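# Flip the grey finned box onto its fins

## Task

Flip the grey box that has fins upside down in its current spot, so it ends up resting flat on its fins with its feet pointing upward.

## Robot and tools

Robot: two arms, left_arm and right_arm, each with a parallel two-finger gripper. The fingers point along the gripper's +z axis and spread apart along its y axis. end_effector_position is the spot between the finger pads, roughly 1 cm short of the fingertips.

Frames: the scene frame has its origin at table-top height, halfway between the two nominal arm bases, with +z up, +x out over the table and left_arm on the +y side. Arm names do not match image left and right. The calibrated bases sit at left_arm (+0.026, +0.257, +0.013) m, quat_wxyz (+1.000, 0, 0, -0.019), and right_arm (+0.001, -0.338, +0.037) m, quat_wxyz (+1.000, 0, 0, +0.016). Every hand pose, target, velocity and wrist-camera pose an arm reports is in that arm's own base frame; fixed cameras and the table use the scene frame. Reported hand positions can be off by a few centimetres, more at long reach.

execute_actions(actions, cameras): actions is a list of actions; each action is a table of up to 15 rows, and each row lasts one control step of 1/30 s. A table shorter than 15 rows repeats its final row. Every row has exactly 14 numbers in [-1, 1], covering both arms even if one is idle: left_arm dx, dy, dz, rx, ry, rz, opening, then right_arm in the same order. The six pose numbers are an offset, along that arm's base axes, from its Hand target as it was when the action began; each row is measured from that same start, not from the row before, and the next action starts over from the new Hand target, so sending an offset again moves further. Scale: 1.0 equals 0.6 m of translation or 180 degrees; rx, ry, rz form a single rotation vector turning about the Hand target point. A translation longer than 1.0 may be shortened along its direction. The opening is absolute, not an offset: +1 fully open (0.094 m), -1 closed. All six pose numbers at 0 re-request the current Hand target. Images come back only for an empty actions list or when cameras names some (e.g. ["all"]); an unknown name invalidates the call. An empty list also reports the scene number.

move(target, speed, blend, opening_speed, grip_force, blocking, cameras): drives grippers in straight lines. target is one 14-number row laid out as above, or a list of up to 15 such rows; every row is an offset from the Hand targets at the move's start, not from the previous row. speed is the path's top speed in m/s (0.002 to 4.3, default 0.25; rotation capped at twice that in rad/s), one value or one per target. blend, in metres, rounds corners of a list; 0 stops at each. opening_speed sets finger speed on the -1 to +1 scale per second, at least 0.2; use it slowly for fragile items. grip_force is a per-pad force cap in newtons, 10 to 50 (50 full), one value or one per arm, and it persists; below full the fingers close slowly. blocking=false returns after about 0.5 s while the move keeps going. A move lasts at most 10 s and does not avoid obstacles or the other arm. The result adds a move: line such as done, off_target, moving, held or fault, plus limits=paced (pose clipped) or limits=held (steps withheld). done means at rest within 10 mm and 2 degrees; neither done nor off_target tells you about contact.

wait(seconds 0 to 10) lets time run with commands held. stop brakes a running move. zoom_image(camera, region [x0, y0, x1, y1] in pixels, at most 504 by 504) enlarges part of the newest image of one of cam_head_left, cam_head_right, cam_high, cam_low, cam_left_wrist, cam_right_wrist (all 672x504). read_manual gives only licence texts. finished_scene(scene) closes the scene for good; the box must remain flipped without the robot.

Results: Hand target is the last commanded pose after clipping; the gripper often rests a little short of it, and friction can leave it a few centimetres off in free air. grip_measured is the measured opening on the command scale (reads slightly wide when empty, narrower than a squeezed part). grip_effort_nm is an averaged gripper motor effort, negative closing; it is not pad force. Joint torques and Joint velocities are listed per joint; Tool commands shows current finger commands. MOTOR HOT warns of heat; at 100 °C an arm faults and drops for 30 to 60 s or more.

Cautions: each step the commanded orientation is clipped to within 40 degrees of the measured one, so large turns need several actions. Keep paths away from an arm's own base; route around it. Never let the grippers, wrist cameras or fingers touch or press each other. A blocked arm keeps pushing until you command its target back past the gripper. Faster moves and targets far past contact hit harder; avoid slams, dropping the box or letting it fall far, and never push it off the table, which fails the task. Loose objects may get a brief outside nudge. Holding loads, stretching out or pushing at unreachable poses heats motors. Time keeps running while you think, and smooth, economical motion is preferred.

Each tool is called by a JSON object that holds its "fn" and its "kwargs", one argument or row to a line.

## Session

{"fn": "execute_actions", "kwargs": {
  "actions": []
}}

Scene clock: 0.00 s.
left_arm: end_effector_position=(+0.6527, -0.4944, +0.2907) grip_measured=+1.000 grip_effort_nm=n/a end_effector_quat_wxyz=(+0.305, +0.732, +0.607, -0.050) | right_arm: end_effector_position=(+0.3471, -0.2391, +0.2552) grip_measured=+1.000 grip_effort_nm=n/a end_effector_quat_wxyz=(+0.253, +0.692, +0.642, -0.215)
Joint positions: left_arm=[-0.593 2.294 2.624 -1.321 0.258 1.085 0.094] | right_arm=[-0.362 1.247 1.116 -1.135 0.614 1.186 0.094]
Joint velocities: within noise
Joint torques (N m): no reading
Heat: left arm: hottest elbow 34 °C; right arm: hottest elbow 34 °C.
Hand target: left_arm +0.6557, -0.4964, +0.2943; +0.312, +0.731, +0.605, -0.048 | right_arm +0.3536, -0.2416, +0.2670; +0.264, +0.693, +0.637, -0.209
Tool commands: left_gripper/opening=+1.0 right_gripper/opening=+1.0

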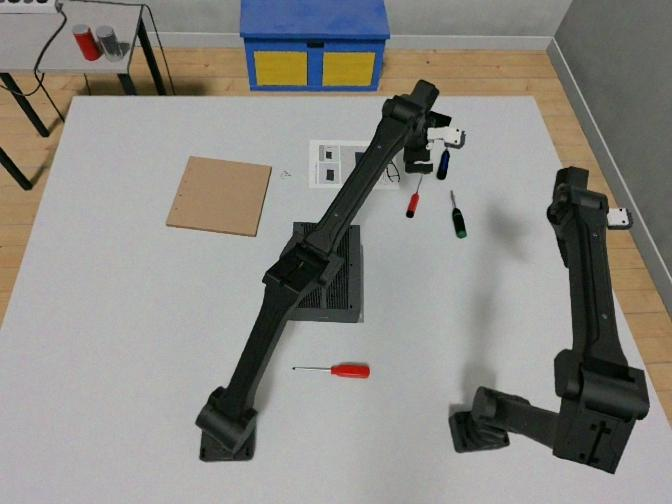

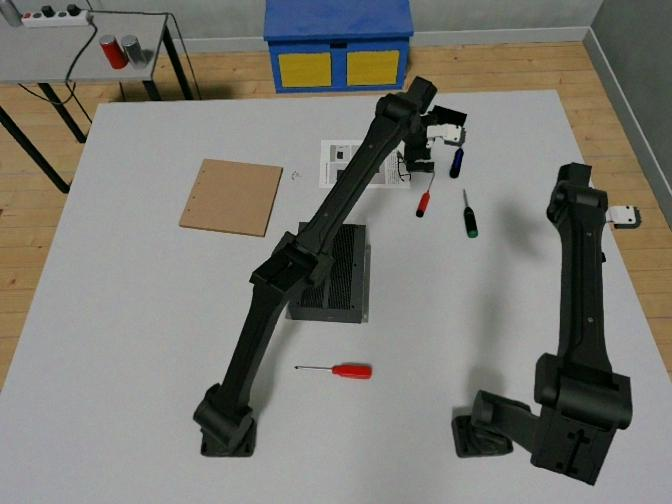

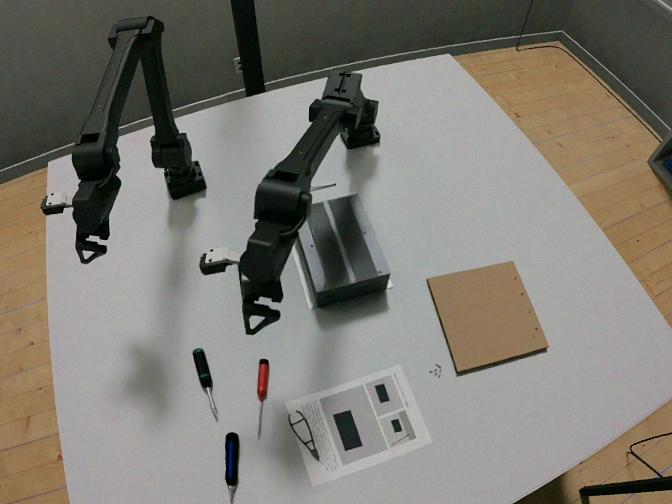

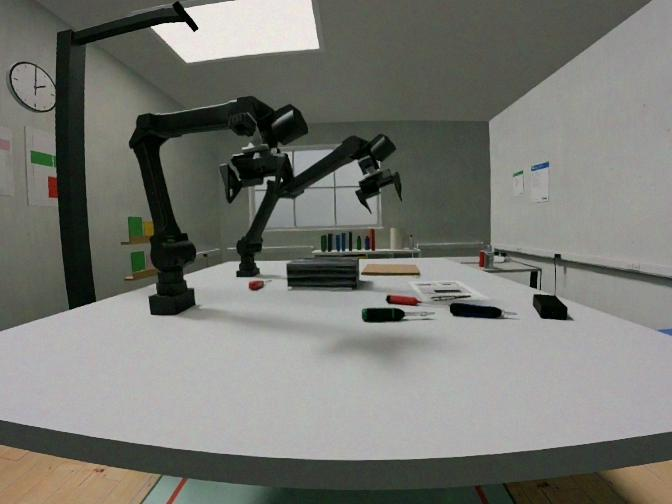

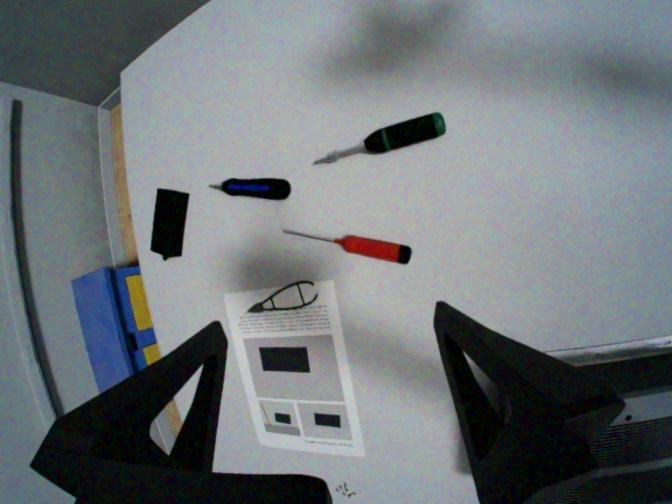

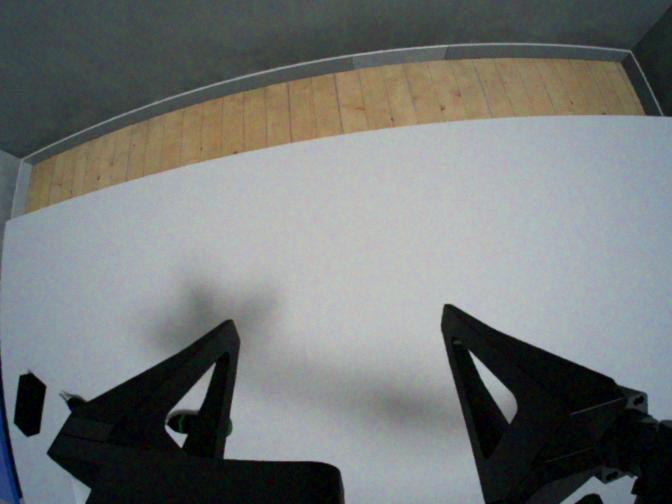

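{"fn": "move", "kwargs": {
  "target": [
    [-0.16,0.4,0.08,-0.12,0.16,0.15,0.4,0,0,0,0,0,0,0.2],
    [-0.46,0.83,-0.19,-0.379,0.5119,0.4625,-0.04,0,0,0,0,0,0,0.2]
  ],
  "speed": 0.3,
  "blend": [0.05,0]
}}

{"fn": "move", "kwargs": {
  "target": [
    [0,0,0,0,0,0,-0.04,-0.09,0.4,0,0.1,0.033,0.07,0.2],
    [0,0,0,0,0,0,-0.04,-0.24,0.82,-0.133,0.2104,0.0666,0.1423,0.2]
  ],
  "speed": 0.25,
  "blend": [0.05,0],
  "cameras": ["all"]
}}

Scene clock: 30.47 s.
left_arm: end_effector_position=(+0.3818, -0.0003, +0.1786) grip_measured=-0.037 grip_effort_nm=-0.12 end_effector_quat_wxyz=(+0.093, -0.259, +0.778, -0.566) | right_arm: end_effector_position=(+0.3471, -0.2391, +0.2552) grip_measured=+0.201 grip_effort_nm=-0.09 end_effector_quat_wxyz=(+0.253, +0.692, +0.642, -0.215)
Joint positions: left_arm=[0.443 1.353 0.792 -0.897 1.219 -0.279 0.045] | right_arm=[-0.362 1.247 1.116 -1.135 0.614 1.186 0.056]
Joint torques (N m): left_arm=[-0.21 -8 7.56 0.46 0.8 -0.24] | right_arm=[-0.67 -7.82 9.94 1.02 0.43 -0.04]
Heat: left arm: hottest elbow 39 °C; right arm: hottest elbow 41 °C.
Hand target: left_arm +0.3797, +0.0015, +0.1804; +0.090, -0.267, +0.774, -0.567 | right_arm +0.3536, -0.2416, +0.2670; +0.264, +0.693, +0.637, -0.209
Off the commanded pose: left_arm 0.003 m, 1 deg | right_arm 0.014 m, 2 deg.
move: off_target (right_arm); blend cut to 0 m at target 1

Scene clock: 33.50 s.
left_arm: end_effector_position=(+0.3818, -0.0003, +0.1786) grip_measured=-0.037 grip_effort_nm=-0.12 end_effector_quat_wxyz=(+0.093, -0.259, +0.778, -0.566) | right_arm: end_effector_position=(+0.2099, +0.2434, +0.1867) grip_measured=+0.201 grip_effort_nm=-0.09 end_effector_quat_wxyz=(+0.001, +0.561, +0.827, -0.005)
Joint positions: left_arm=[0.443 1.353 0.792 -0.897 1.219 -0.279 0.045] | right_arm=[0.862 1.203 1.009 -1.387 0.003 2.054 0.056]
Joint torques (N m): left_arm=[-0.09 -8 7.57 0.5 0.8 -0.22] | right_arm=[0.32 -5.13 8.1 0.85 -0.08 0.08]
Heat: left arm: hottest elbow 39 °C; right arm: hottest elbow 41 °C.
Hand target: left_arm +0.3797, +0.0015, +0.1804; +0.090, -0.267, +0.774, -0.567 | right_arm +0.2097, +0.2505, +0.1872; +0.001, +0.560, +0.828, +0.000
Off the commanded pose: left_arm 0.003 m, 1 deg | right_arm 0.007 m, 1 deg.
move: done

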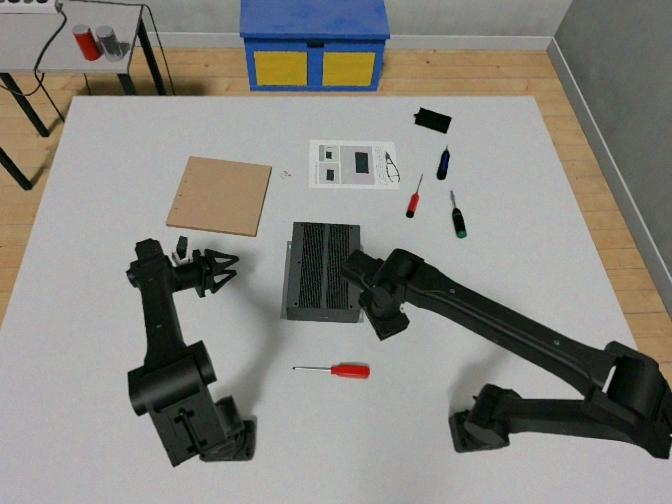

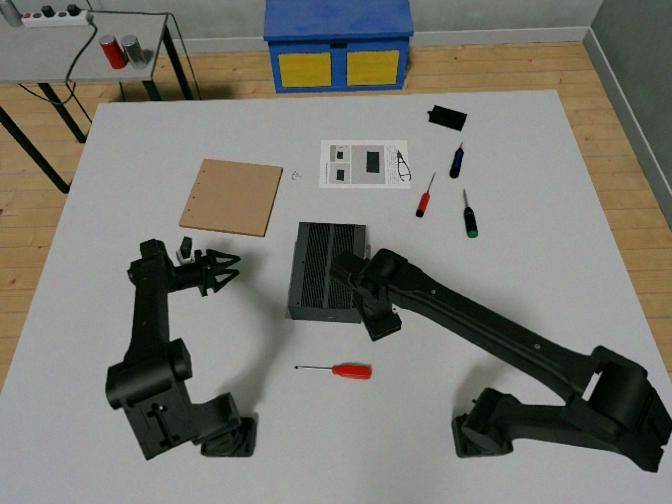

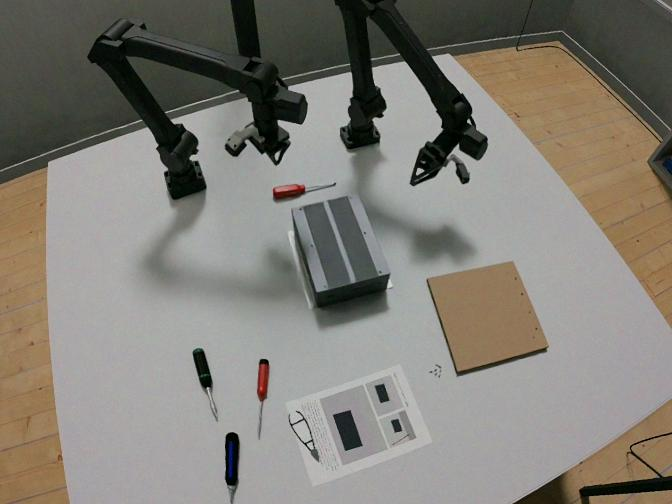

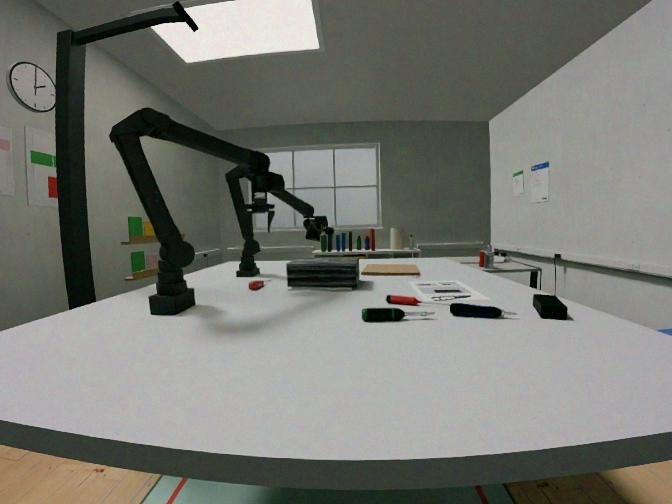

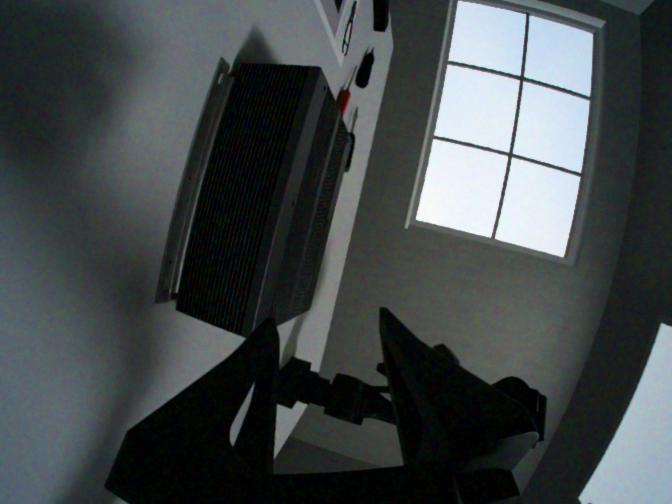

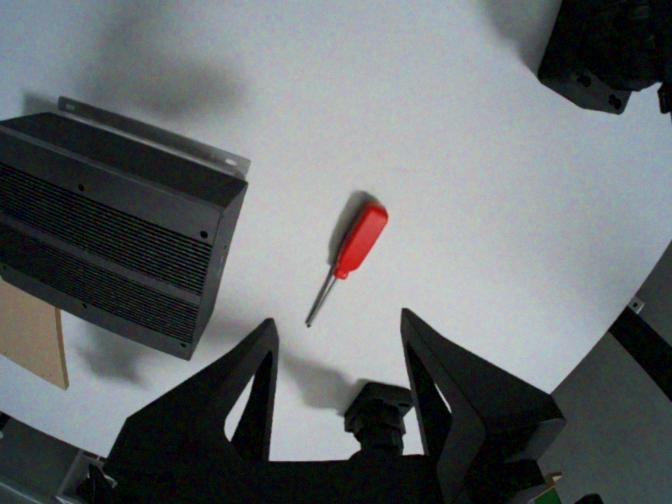

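{"fn": "move", "kwargs": {
  "target": [
    [0,0,0,0,0,0,-0.04,-0.088,0.059,-0.195,0,0,0,0.2],
    [0,0,0,0,0,0,-0.04,-0.088,0.059,-0.347,0,0,0,0.2],
    [0,0,0,0,0,0,-0.04,-0.088,0.059,-0.347,0,0,0,-0.75]
  ],
  "speed": [0.2,0.1,0.1],
  "opening_speed": 1,
  "cameras": ["cam_right_wrist"]
}}

Scene clock: 58.20 s.
left_arm: end_effector_position=(+0.3818, -0.0003, +0.1786) grip_measured=-0.037 grip_effort_nm=-0.12 end_effector_quat_wxyz=(+0.093, -0.259, +0.778, -0.566) | right_arm: end_effector_position=(+0.1613, +0.2819, -0.0188) grip_measured=-0.403 grip_effort_nm=-1.04 end_effector_quat_wxyz=(-0.034, +0.507, +0.861, -0.002)
Joint positions: left_arm=[0.443 1.353 0.792 -0.897 1.219 -0.279 0.045] | right_arm=[1.016 1.519 0.682 -0.74 -0.068 2.081 0.028]
Joint torques (N m): left_arm=[-0.15 -8 7.56 0.47 0.81 -0.24] | right_arm=[0.44 -7.41 5.41 0.77 -0.08 0.04]
Heat: left arm: hottest elbow 40 °C; right arm: hottest elbow 41 °C.
Hand target: left_arm +0.3797, +0.0015, +0.1804; +0.090, -0.267, +0.774, -0.567 | right_arm +0.1568, +0.2859, -0.0211; +0.001, +0.560, +0.828, +0.000
Off the commanded pose: left_arm 0.003 m, 1 deg | right_arm 0.006 m, 8 deg.
joint sent to its limit (right arm) — joint 6 (wrist roll), upper limit. The joint targets are off in orientation, not in position.
move: off_target (right_arm); target 3's new opening was sent with right_arm's hand 0.006 m and 8 deg from that target
Images, in order (width x height): cam_right_wrist 672x504.

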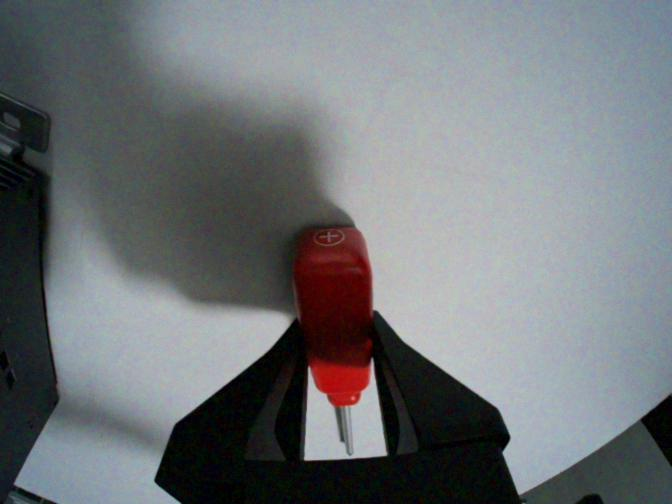

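{"fn": "move", "kwargs": {
  "target": [
    [0,0,0,0,0,0,-0.04,0,0,0.12,0,0,0,-0.75],
    [0,0,0,0,0,0,-0.04,0.105,-0.34,0.12,0,0,0,-0.75],
    [0,0,0,0,0,0,-0.04,0.105,-0.34,0.003,0,0,0,-0.75],
    [0,0,0,0,0,0,-0.04,0.105,-0.34,0.003,0,0,0,0.2],
    [0,0,0,0,0,0,-0.04,0.105,-0.34,0.2,0,0,0,0.2]
  ],
  "cameras": ["cam_right_wrist","cam_head_left"],
  "blend": [0.02,0.02,0,0,0],
  "speed": [0.12,0.2,0.12,0.1,0.15]
}}

Scene clock: 69.97 s.
left_arm: end_effector_position=(+0.3818, -0.0003, +0.1786) grip_measured=-0.037 grip_effort_nm=-0.12 end_effector_quat_wxyz=(+0.093, -0.259, +0.778, -0.566) | right_arm: end_effector_position=(+0.2042, +0.0797, +0.0826) grip_measured=+0.198 grip_effort_nm=0.07 end_effector_quat_wxyz=(-0.011, +0.557, +0.830, -0.016)
Joint positions: left_arm=[0.443 1.353 0.792 -0.897 1.219 -0.279 0.045] | right_arm=[0.374 1.02 0.592 -1.183 0 1.556 0.056]
Joint torques (N m): left_arm=[-0.09 -7.88 7.58 0.44 0.8 -0.24] | right_arm=[-1.73 -3.14 10.25 0.09 0.17 -0.1]
Heat: left arm: hottest elbow 40 °C; right arm: hottest elbow 40 °C.
Hand target: left_arm +0.3797, +0.0015, +0.1804; +0.090, -0.267, +0.774, -0.567 | right_arm +0.2198, +0.0819, +0.0990; +0.001, +0.560, +0.828, +0.000
Off the commanded pose: left_arm 0.003 m, 1 deg | right_arm 0.023 m, 2 deg.
move: off_target (right_arm)
Images, in order (width x height): cam_head_left 672x504, cam_right_wrist 672x504.

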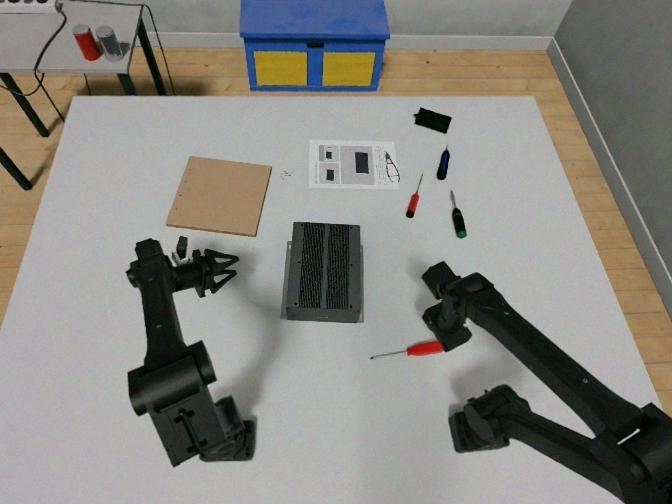

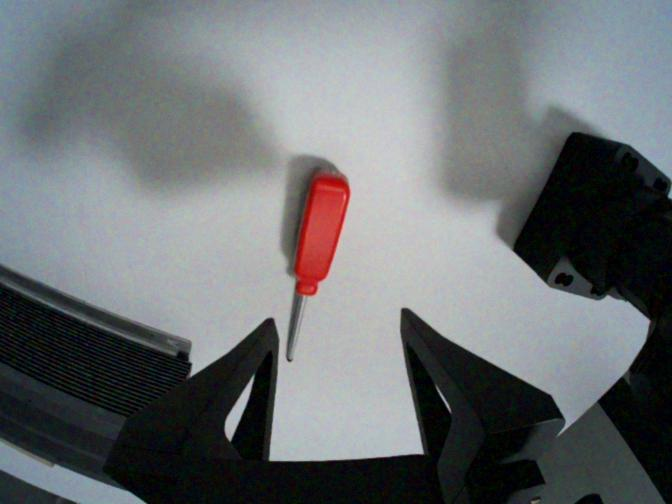

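{"fn": "move", "kwargs": {
  "target": [
    [0,0,0,0,0,0,-0.04,0,0.2,0.3,0,0,0.6,1],
    [0,0,0,0,0,0,-0.04,0.02,0.5,0.1,0.556,0.097,-0.803,1],
    [0,0,0,0,0,0,-0.04,0.042,0.58,-0.055,0.556,0.097,-0.803,1]
  ],
  "cameras": ["cam_right_wrist","cam_head_left","cam_left_wrist"],
  "blend": [0.03,0.02,0],
  "speed": [0.6,0.5,0.15]
}}

Scene clock: 104.47 s.
left_arm: end_effector_position=(+0.3818, -0.0003, +0.1786) grip_measured=-0.037 grip_effort_nm=-0.12 end_effector_quat_wxyz=(+0.093, -0.259, +0.778, -0.566) | right_arm: end_effector_position=(+0.2392, +0.4226, +0.0609) grip_measured=+0.999 grip_effort_nm=0.06 end_effector_quat_wxyz=(-0.392, +0.700, -0.430, +0.415)
Joint positions: left_arm=[0.443 1.353 0.792 -0.897 1.219 -0.279 0.045] | right_arm=[1.37 1.708 0.696 0.256 1.037 -1.152 0.094]
Joint torques (N m): left_arm=[-0.21 -8.06 7.57 0.5 0.82 -0.23] | right_arm=[-1.32 -10.99 6.37 2.3 0.21 -0.09]
Heat: left arm: hottest elbow 40 °C; right arm: hottest elbow 42 °C.
Hand target: left_arm +0.3797, +0.0015, +0.1804; +0.090, -0.267, +0.774, -0.567 | right_arm +0.2450, +0.4299, +0.0658; -0.399, +0.694, -0.434, +0.413
Off the commanded pose: left_arm 0.003 m, 1 deg | right_arm 0.011 m, 1 deg.
move: off_target (right_arm)
Images, in order (width x height): cam_head_left 672x504, cam_left_wrist 672x504, cam_right_wrist 672x504.

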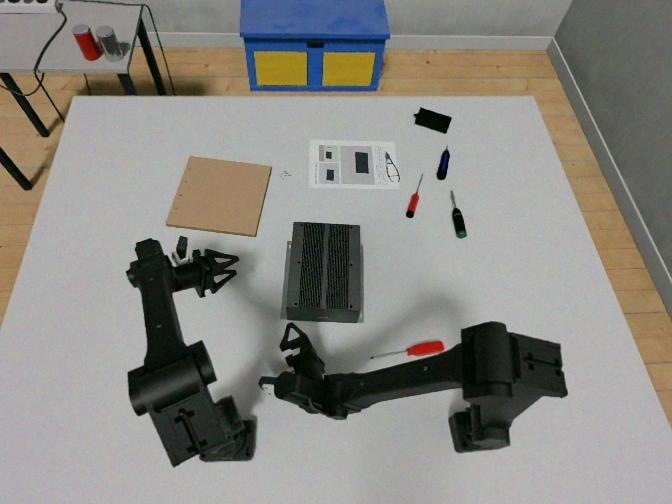

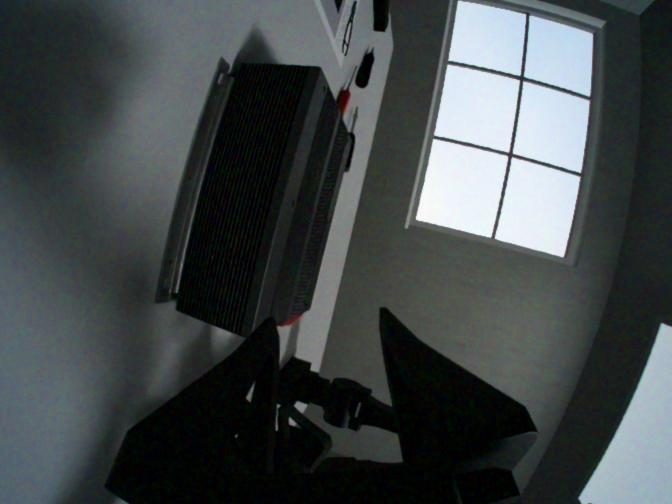

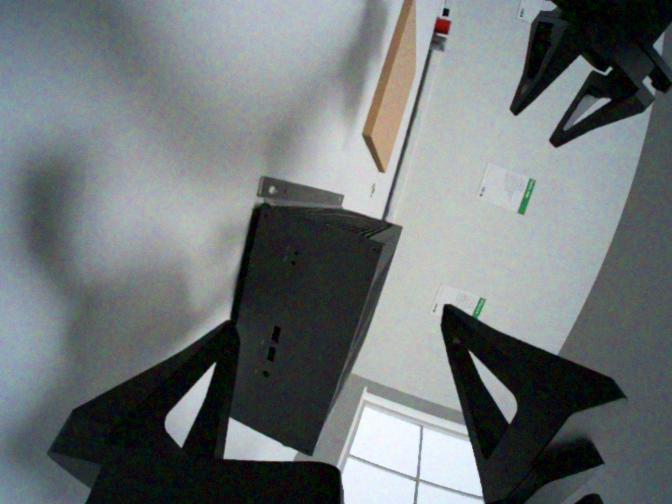

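{"fn": "move", "kwargs": {
  "target": [0,0,0,0,0,0,-0.04,0.08,0.042,-0.07,0,0,0,1],
  "cameras": ["cam_right_wrist","cam_left_wrist"],
  "speed": 0.1
}}

{"fn": "zoom_image", "kwargs": {
  "camera": "cam_right_wrist",
  "region": [180, 150, 560, 480]
}}

Scene clock: 120.47 s.
left_arm: end_effector_position=(+0.3818, -0.0003, +0.1786) grip_measured=-0.037 grip_effort_nm=-0.12 end_effector_quat_wxyz=(+0.093, -0.259, +0.778, -0.566) | right_arm: end_effector_position=(+0.2830, +0.4446, +0.0183) grip_measured=+0.999 grip_effort_nm=0.07 end_effector_quat_wxyz=(-0.389, +0.703, -0.429, +0.414)
Joint positions: left_arm=[0.443 1.353 0.792 -0.897 1.219 -0.279 0.045] | right_arm=[1.279 1.886 0.769 0.446 0.963 -1.262 0.094]
Joint torques (N m): left_arm=[-0.03 -7.88 7.56 0.49 0.8 -0.24] | right_arm=[-2.02 -12.28 6.6 2.51 0.17 -0.1]
Heat: left arm: hottest elbow 40 °C; right arm: hottest elbow 42 °C.
Hand target: left_arm +0.3797, +0.0015, +0.1804; +0.090, -0.267, +0.774, -0.567 | right_arm +0.2930, +0.4550, +0.0239; -0.399, +0.694, -0.434, +0.413
Off the commanded pose: left_arm 0.003 m, 1 deg | right_arm 0.015 m, 2 deg.
move: off_target (right_arm)
Images, in order (width x height): cam_left_wrist 672x504, cam_right_wrist 672x504.

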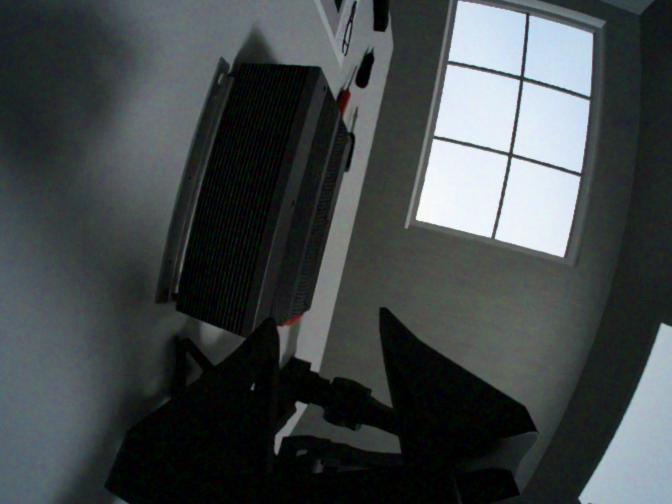

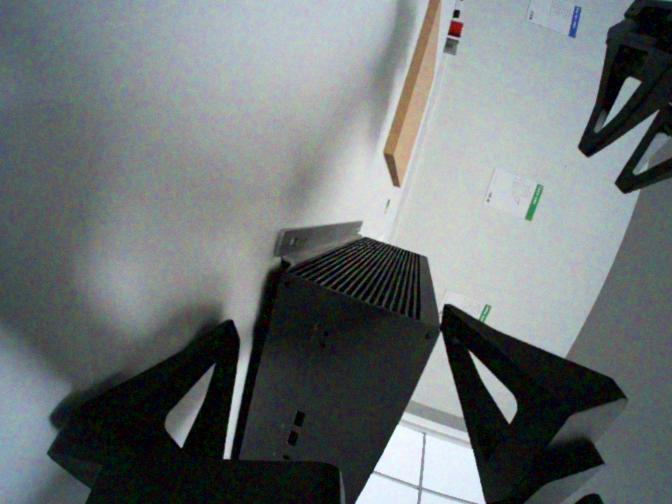

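Scaled by 1.326 from the camera's 672x504 image, which has a finer 960x720 frame.

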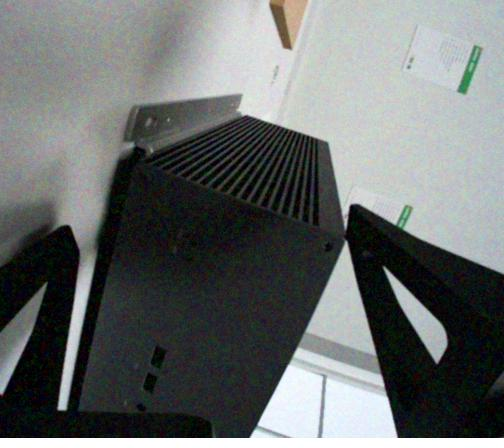

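{"fn": "move", "kwargs": {
  "target": [
    [0,0,0,0,0,0,-0.04,0.025,0.003,-0.027,0,0,0,1],
    [0,0,0,0,0,0,-0.04,0.1,0.003,-0.03,0,0,0,1]
  ],
  "cameras": ["cam_right_wrist","cam_left_wrist"],
  "speed": 0.05
}}

{"fn": "zoom_image", "kwargs": {
  "camera": "cam_right_wrist",
  "region": [180, 150, 560, 480]
}}

{"fn": "zoom_image", "kwargs": {
  "camera": "cam_left_wrist",
  "region": [120, 230, 360, 430]
}}

Scene clock: 130.40 s.
left_arm: end_effector_position=(+0.3818, -0.0003, +0.1786) grip_measured=-0.037 grip_effort_nm=-0.12 end_effector_quat_wxyz=(+0.093, -0.259, +0.778, -0.566) | right_arm: end_effector_position=(+0.3320, +0.4569, +0.0128) grip_measured=+0.999 grip_effort_nm=0.06 end_effector_quat_wxyz=(-0.406, +0.698, -0.430, +0.403)
Joint positions: left_arm=[0.443 1.353 0.792 -0.897 1.219 -0.279 0.045] | right_arm=[1.179 1.951 0.827 0.565 0.863 -1.357 0.094]
Joint torques (N m): left_arm=[-0.09 -8.12 7.56 0.43 0.81 -0.24] | right_arm=[-3.25 -10.75 6.94 2.35 0.1 -0.26]
Heat: left arm: hottest elbow 40 °C; right arm: hottest elbow 42 °C.
Hand target: left_arm +0.3797, +0.0015, +0.1804; +0.090, -0.267, +0.774, -0.567 | right_arm +0.3530, +0.4568, +0.0058; -0.399, +0.694, -0.434, +0.413
Off the commanded pose: left_arm 0.003 m, 1 deg | right_arm 0.022 m, 2 deg.
move: off_target (right_arm)
Images, in order (width x height): cam_left_wrist 672x504, cam_right_wrist 672x504.

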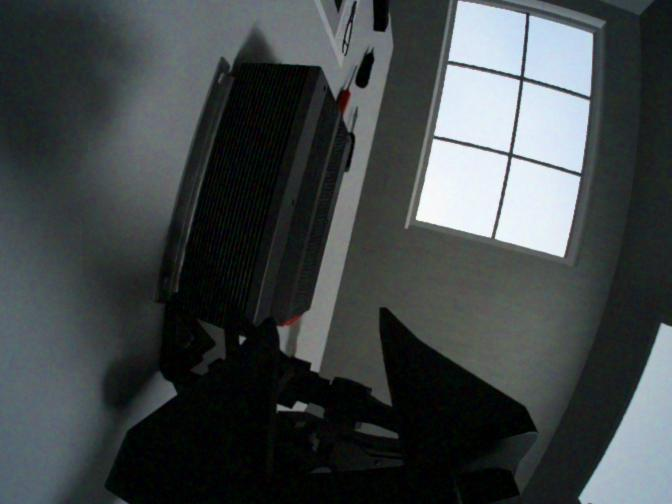

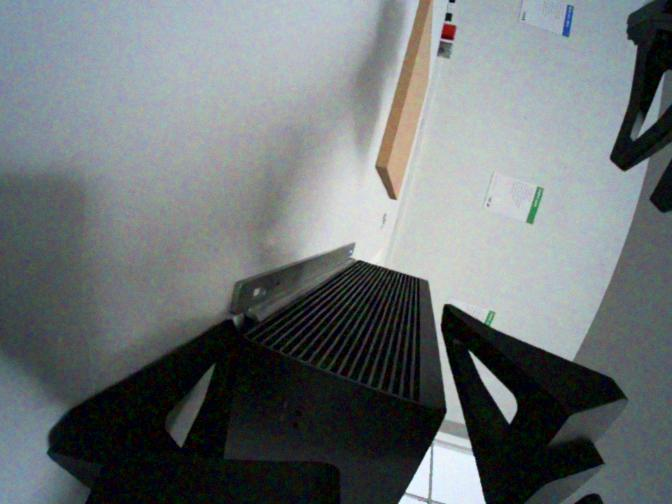

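Scaled by 1.326 from the camera's 672x504 image, which has a finer 960x720 frame.

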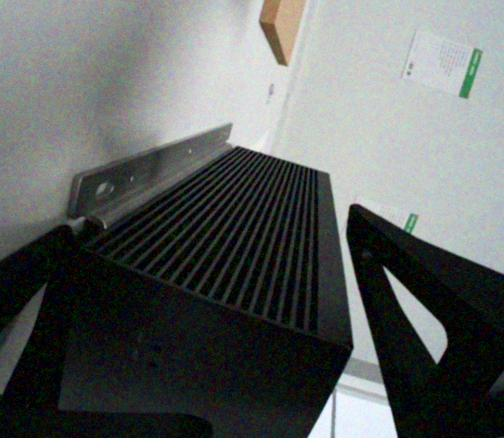

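Scaled by 2.100 from the camera's 672x504 image, which has a finer 960x720 frame.

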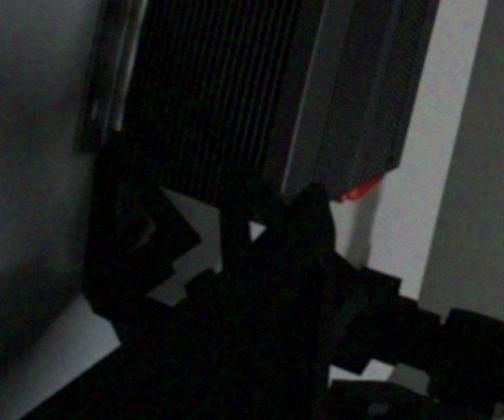

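{"fn": "move", "kwargs": {
  "target": [0,0,0,0,0,0,-0.04,0.017,-0.02,0.005,0,0,0,1],
  "cameras": ["cam_right_wrist"],
  "speed": 0.05
}}

{"fn": "zoom_image", "kwargs": {
  "camera": "cam_right_wrist",
  "region": [180, 150, 560, 480]
}}

Scene clock: 138.43 s.
left_arm: end_effector_position=(+0.3818, -0.0003, +0.1786) grip_measured=-0.037 grip_effort_nm=-0.12 end_effector_quat_wxyz=(+0.093, -0.259, +0.778, -0.566) | right_arm: end_effector_position=(+0.3371, +0.4591, +0.0129) grip_measured=+0.999 grip_effort_nm=0.07 end_effector_quat_wxyz=(-0.411, +0.703, -0.424, +0.396)
Joint positions: left_arm=[0.443 1.353 0.792 -0.897 1.219 -0.279 0.045] | right_arm=[1.165 1.953 0.827 0.586 0.827 -1.378 0.094]
Joint torques (N m): left_arm=[-0.21 -8 7.6 0.47 0.8 -0.25] | right_arm=[-4.95 -12.04 4.88 2.48 0.48 -0.22]
Heat: left arm: hottest elbow 40 °C; right arm: hottest elbow 42 °C.
Hand target: left_arm +0.3797, +0.0015, +0.1804; +0.090, -0.267, +0.774, -0.567 | right_arm +0.3631, +0.4449, +0.0089; -0.399, +0.694, -0.434, +0.413
Off the commanded pose: left_arm 0.003 m, 1 deg | right_arm 0.030 m, 3 deg.
move: off_target (right_arm)
Images, in order (width x height): cam_right_wrist 672x504.

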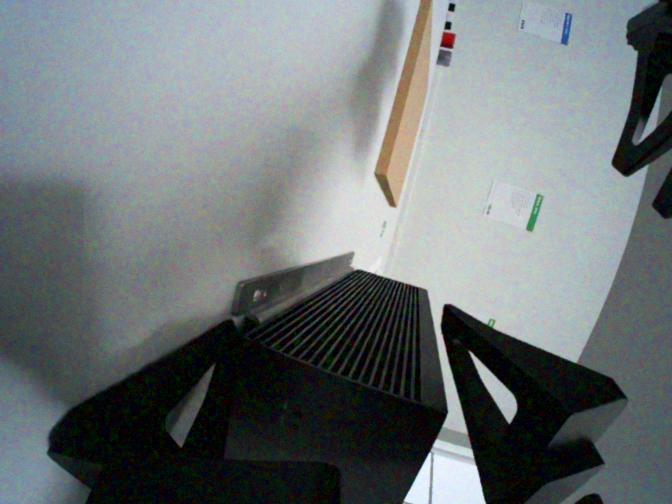

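Scaled by 1.326 from the camera's 672x504 image, which has a finer 960x720 frame.

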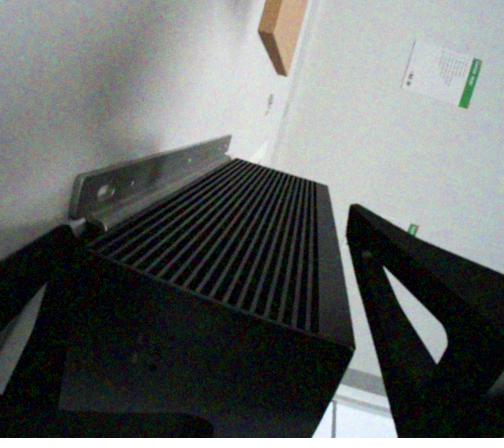

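{"fn": "move", "kwargs": {
  "target": [0,0,0,0,0,0,-0.04,-0.01,0.0,0.06,0,0,0,1],
  "cameras": ["cam_right_wrist"],
  "speed": 0.05
}}

{"fn": "zoom_image", "kwargs": {
  "camera": "cam_right_wrist",
  "region": [180, 150, 560, 480]
}}

Scene clock: 146.17 s.
left_arm: end_effector_position=(+0.3818, -0.0003, +0.1786) grip_measured=-0.037 grip_effort_nm=-0.12 end_effector_quat_wxyz=(+0.093, -0.259, +0.778, -0.566) | right_arm: end_effector_position=(+0.3359, +0.4534, +0.0130) grip_measured=+0.999 grip_effort_nm=0.02 end_effector_quat_wxyz=(-0.392, +0.716, -0.423, +0.393)
Joint positions: left_arm=[0.443 1.353 0.792 -0.897 1.219 -0.279 0.045] | right_arm=[1.161 1.926 0.824 0.507 0.817 -1.365 0.094]
Joint torques (N m): left_arm=[-0.15 -7.94 7.58 0.47 0.81 -0.23] | right_arm=[-3.19 -18.43 4.97 1.73 1.36 -0.33]
Heat: left arm: hottest elbow 40 °C; right arm: hottest elbow 41 °C.
Hand target: left_arm +0.3797, +0.0015, +0.1804; +0.090, -0.267, +0.774, -0.567 | right_arm +0.3571, +0.4449, +0.0449; -0.399, +0.694, -0.434, +0.413
Off the commanded pose: left_arm 0.003 m, 1 deg | right_arm 0.039 m, 4 deg.
move: off_target (right_arm)
Images, in order (width x height): cam_right_wrist 672x504.

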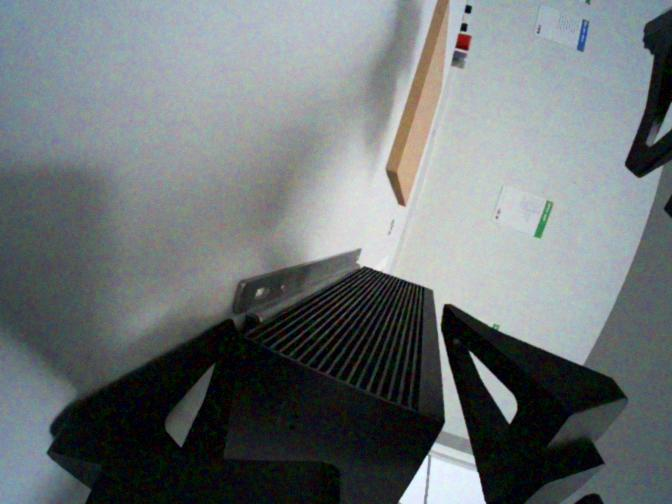

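Scaled by 1.326 from the camera's 672x504 image, which has a finer 960x720 frame.

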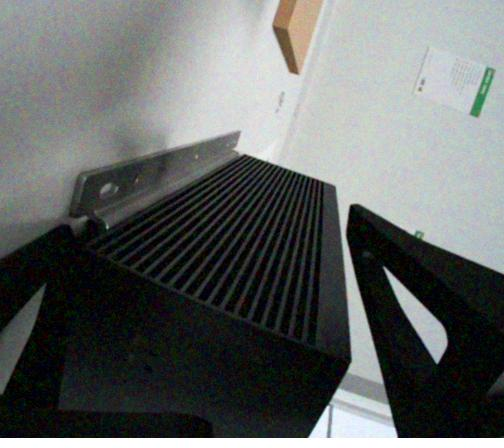

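{"fn": "move", "kwargs": {
  "target": [0,0,0,0,0,0,-0.04,0.01,0.0,0.08,0,0,0,1],
  "cameras": ["cam_right_wrist"],
  "speed": 0.05
}}

{"fn": "zoom_image", "kwargs": {
  "camera": "cam_right_wrist",
  "region": [180, 150, 560, 480]
}}

Scene clock: 154.23 s.
left_arm: end_effector_position=(+0.3818, -0.0003, +0.1786) grip_measured=-0.037 grip_effort_nm=-0.12 end_effector_quat_wxyz=(+0.093, -0.259, +0.778, -0.566) | right_arm: end_effector_position=(+0.3316, +0.4323, +0.0191) grip_measured=+1.000 grip_effort_nm=-0.05 end_effector_quat_wxyz=(-0.349, +0.742, -0.415, +0.393)
Joint positions: left_arm=[0.443 1.353 0.792 -0.897 1.219 -0.279 0.045] | right_arm=[1.149 1.848 0.798 0.352 0.802 -1.363 0.094]
Joint torques (N m): left_arm=[-0.21 -7.94 7.57 0.47 0.81 -0.24] | right_arm=[-3.6 -21.89 8.06 3.02 1.77 -0.34]
Heat: left arm: hottest elbow 40 °C; right arm: hottest elbow 41 °C.
Hand target: left_arm +0.3797, +0.0015, +0.1804; +0.090, -0.267, +0.774, -0.567 | right_arm +0.3631, +0.4450, +0.0929; -0.399, +0.694, -0.434, +0.413
Off the commanded pose: left_arm 0.003 m, 1 deg | right_arm 0.081 m, 9 deg.
move: off_target (right_arm)
Images, in order (width x height): cam_right_wrist 672x504.

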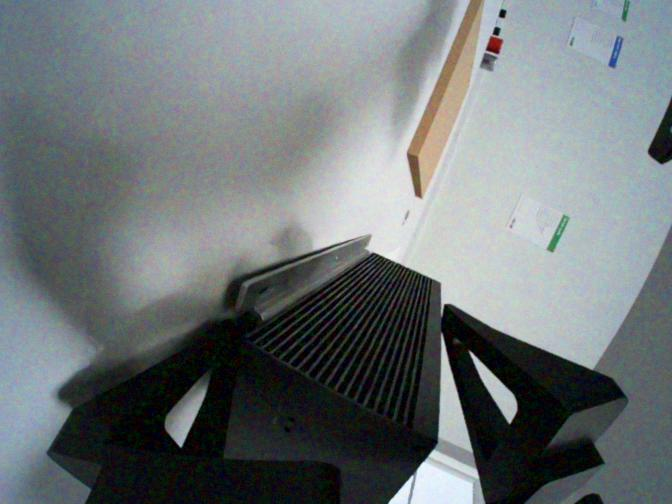

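Scaled by 1.326 from the camera's 672x504 image, which has a finer 960x720 frame.

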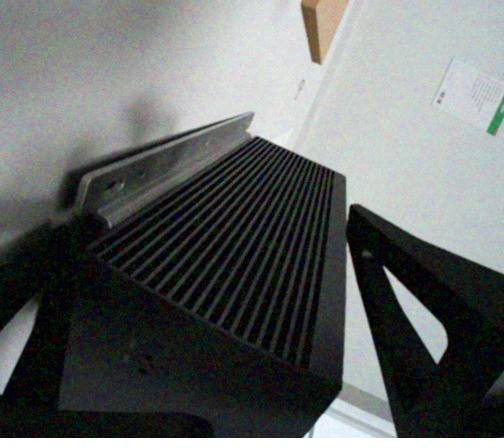

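Lifting. Continue.

{"fn": "move", "kwargs": {
  "target": [0,0,0,0,0,0,-0.04,0.015,0.015,0.11,0,0,0,1],
  "cameras": ["cam_right_wrist","cam_left_wrist","cam_low"],
  "speed": 0.05
}}

Scene clock: 158.53 s.
left_arm: end_effector_position=(+0.3818, -0.0003, +0.1786) grip_measured=-0.037 grip_effort_nm=-0.12 end_effector_quat_wxyz=(+0.093, -0.259, +0.778, -0.566) | right_arm: end_effector_position=(+0.3347, +0.4211, +0.0701) grip_measured=+1.000 grip_effort_nm=-0.05 end_effector_quat_wxyz=(-0.332, +0.747, -0.417, +0.397)
Joint positions: left_arm=[0.443 1.353 0.792 -0.897 1.219 -0.279 0.045] | right_arm=[1.134 1.699 0.809 0.159 0.801 -1.363 0.094]
Joint torques (N m): left_arm=[-0.15 -8 7.57 0.49 0.81 -0.23] | right_arm=[-2.55 -19.49 13.09 2.48 1.56 -0.4]
Heat: left arm: hottest elbow 40 °C; right arm: hottest elbow 41 °C.
Hand target: left_arm +0.3797, +0.0015, +0.1804; +0.090, -0.267, +0.774, -0.567 | right_arm +0.3722, +0.4539, +0.1589; -0.399, +0.694, -0.434, +0.413
Off the commanded pose: left_arm 0.003 m, 1 deg | right_arm 0.102 m, 10 deg.
move: off_target (right_arm)
Images, in order (width x height): cam_low 672x504, cam_left_wrist 672x504, cam_right_wrist 672x504.

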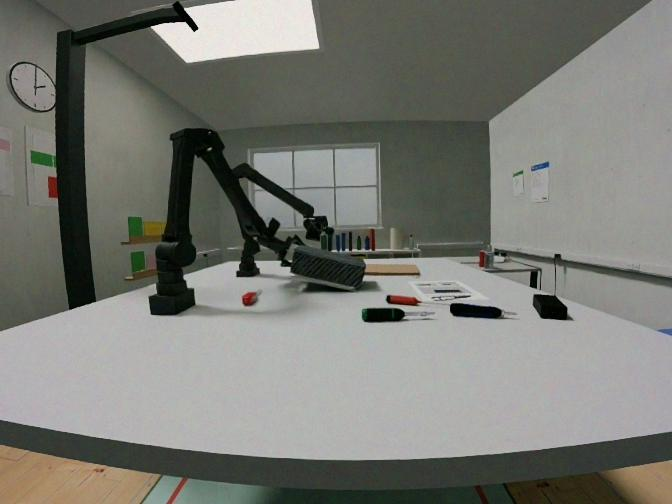

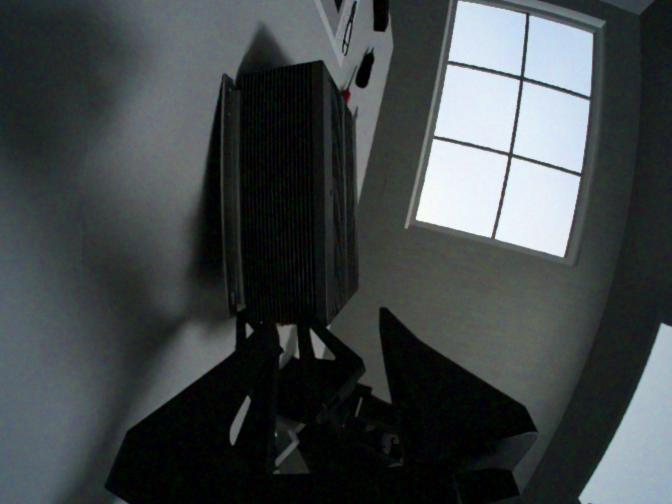

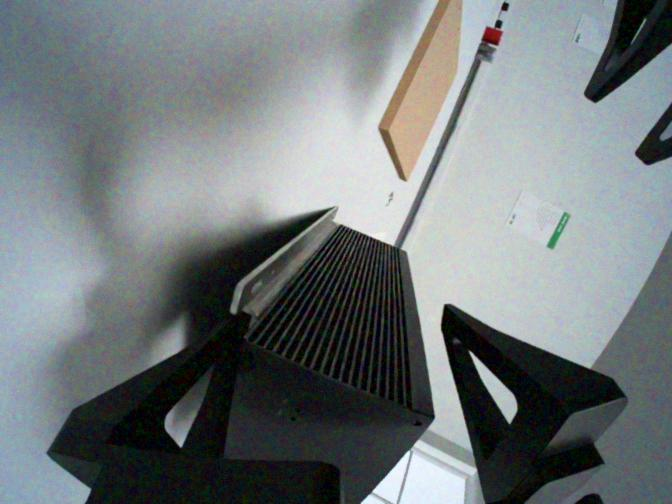

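{"fn": "move", "kwargs": {
  "target": [0.06,-0.12,-0.243,-0.039,-0.021,-0.04,-0.04,0,0,0,0,0,0,1],
  "cameras": ["cam_right_wrist","cam_left_wrist"],
  "speed": 0.15
}}

{"fn": "zoom_image", "kwargs": {
  "camera": "cam_left_wrist",
  "region": [200, 100, 480, 400]
}}

Scene clock: 185.93 s.
left_arm: end_effector_position=(+0.4179, -0.0667, +0.0418) grip_measured=-0.037 grip_effort_nm=-0.12 end_effector_quat_wxyz=(+0.072, -0.199, +0.751, -0.626) | right_arm: end_effector_position=(+0.3347, +0.4211, +0.0701) grip_measured=+1.000 grip_effort_nm=-0.05 end_effector_quat_wxyz=(-0.332, +0.747, -0.417, +0.397)
Joint positions: left_arm=[0.254 1.779 0.654 0.066 1.332 -0.669 0.045] | right_arm=[1.134 1.699 0.809 0.159 0.801 -1.363 0.094]
Joint torques (N m): left_arm=[-1.44 -8.76 4.34 1.92 0.57 -0.22] | right_arm=[-2.73 -18.84 13.27 2.62 1.57 -0.41]
Heat: left arm: hottest elbow 40 °C; right arm: hottest elbow 51 °C.
Hand target: left_arm +0.4157, -0.0705, +0.0345; +0.063, -0.205, +0.750, -0.626 | right_arm +0.3722, +0.4539, +0.1589; -0.399, +0.694, -0.434, +0.413
Off the commanded pose: left_arm 0.008 m, 1 deg | right_arm 0.102 m, 10 deg.
move: off_target (right_arm)
Images, in order (width x height): cam_left_wrist 672x504, cam_right_wrist 672x504.

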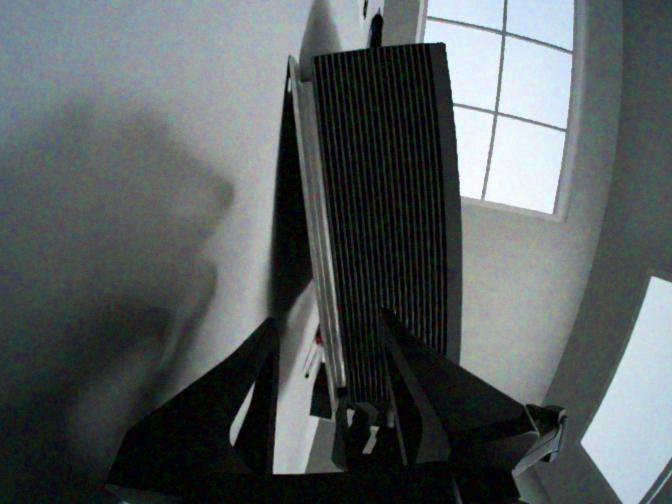

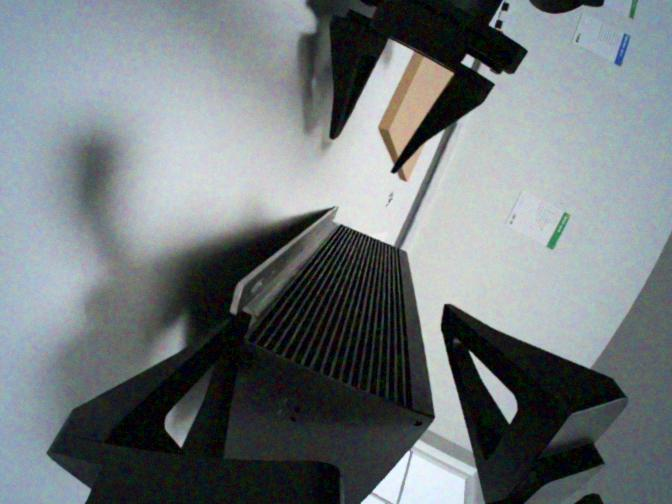

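Scaled by 1.680 from the camera's 672x504 image, which has a finer 960x720 frame.

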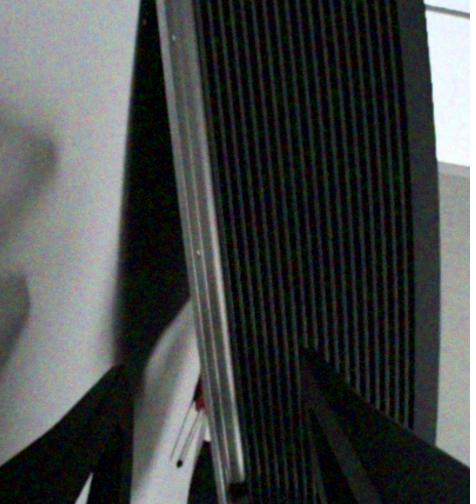

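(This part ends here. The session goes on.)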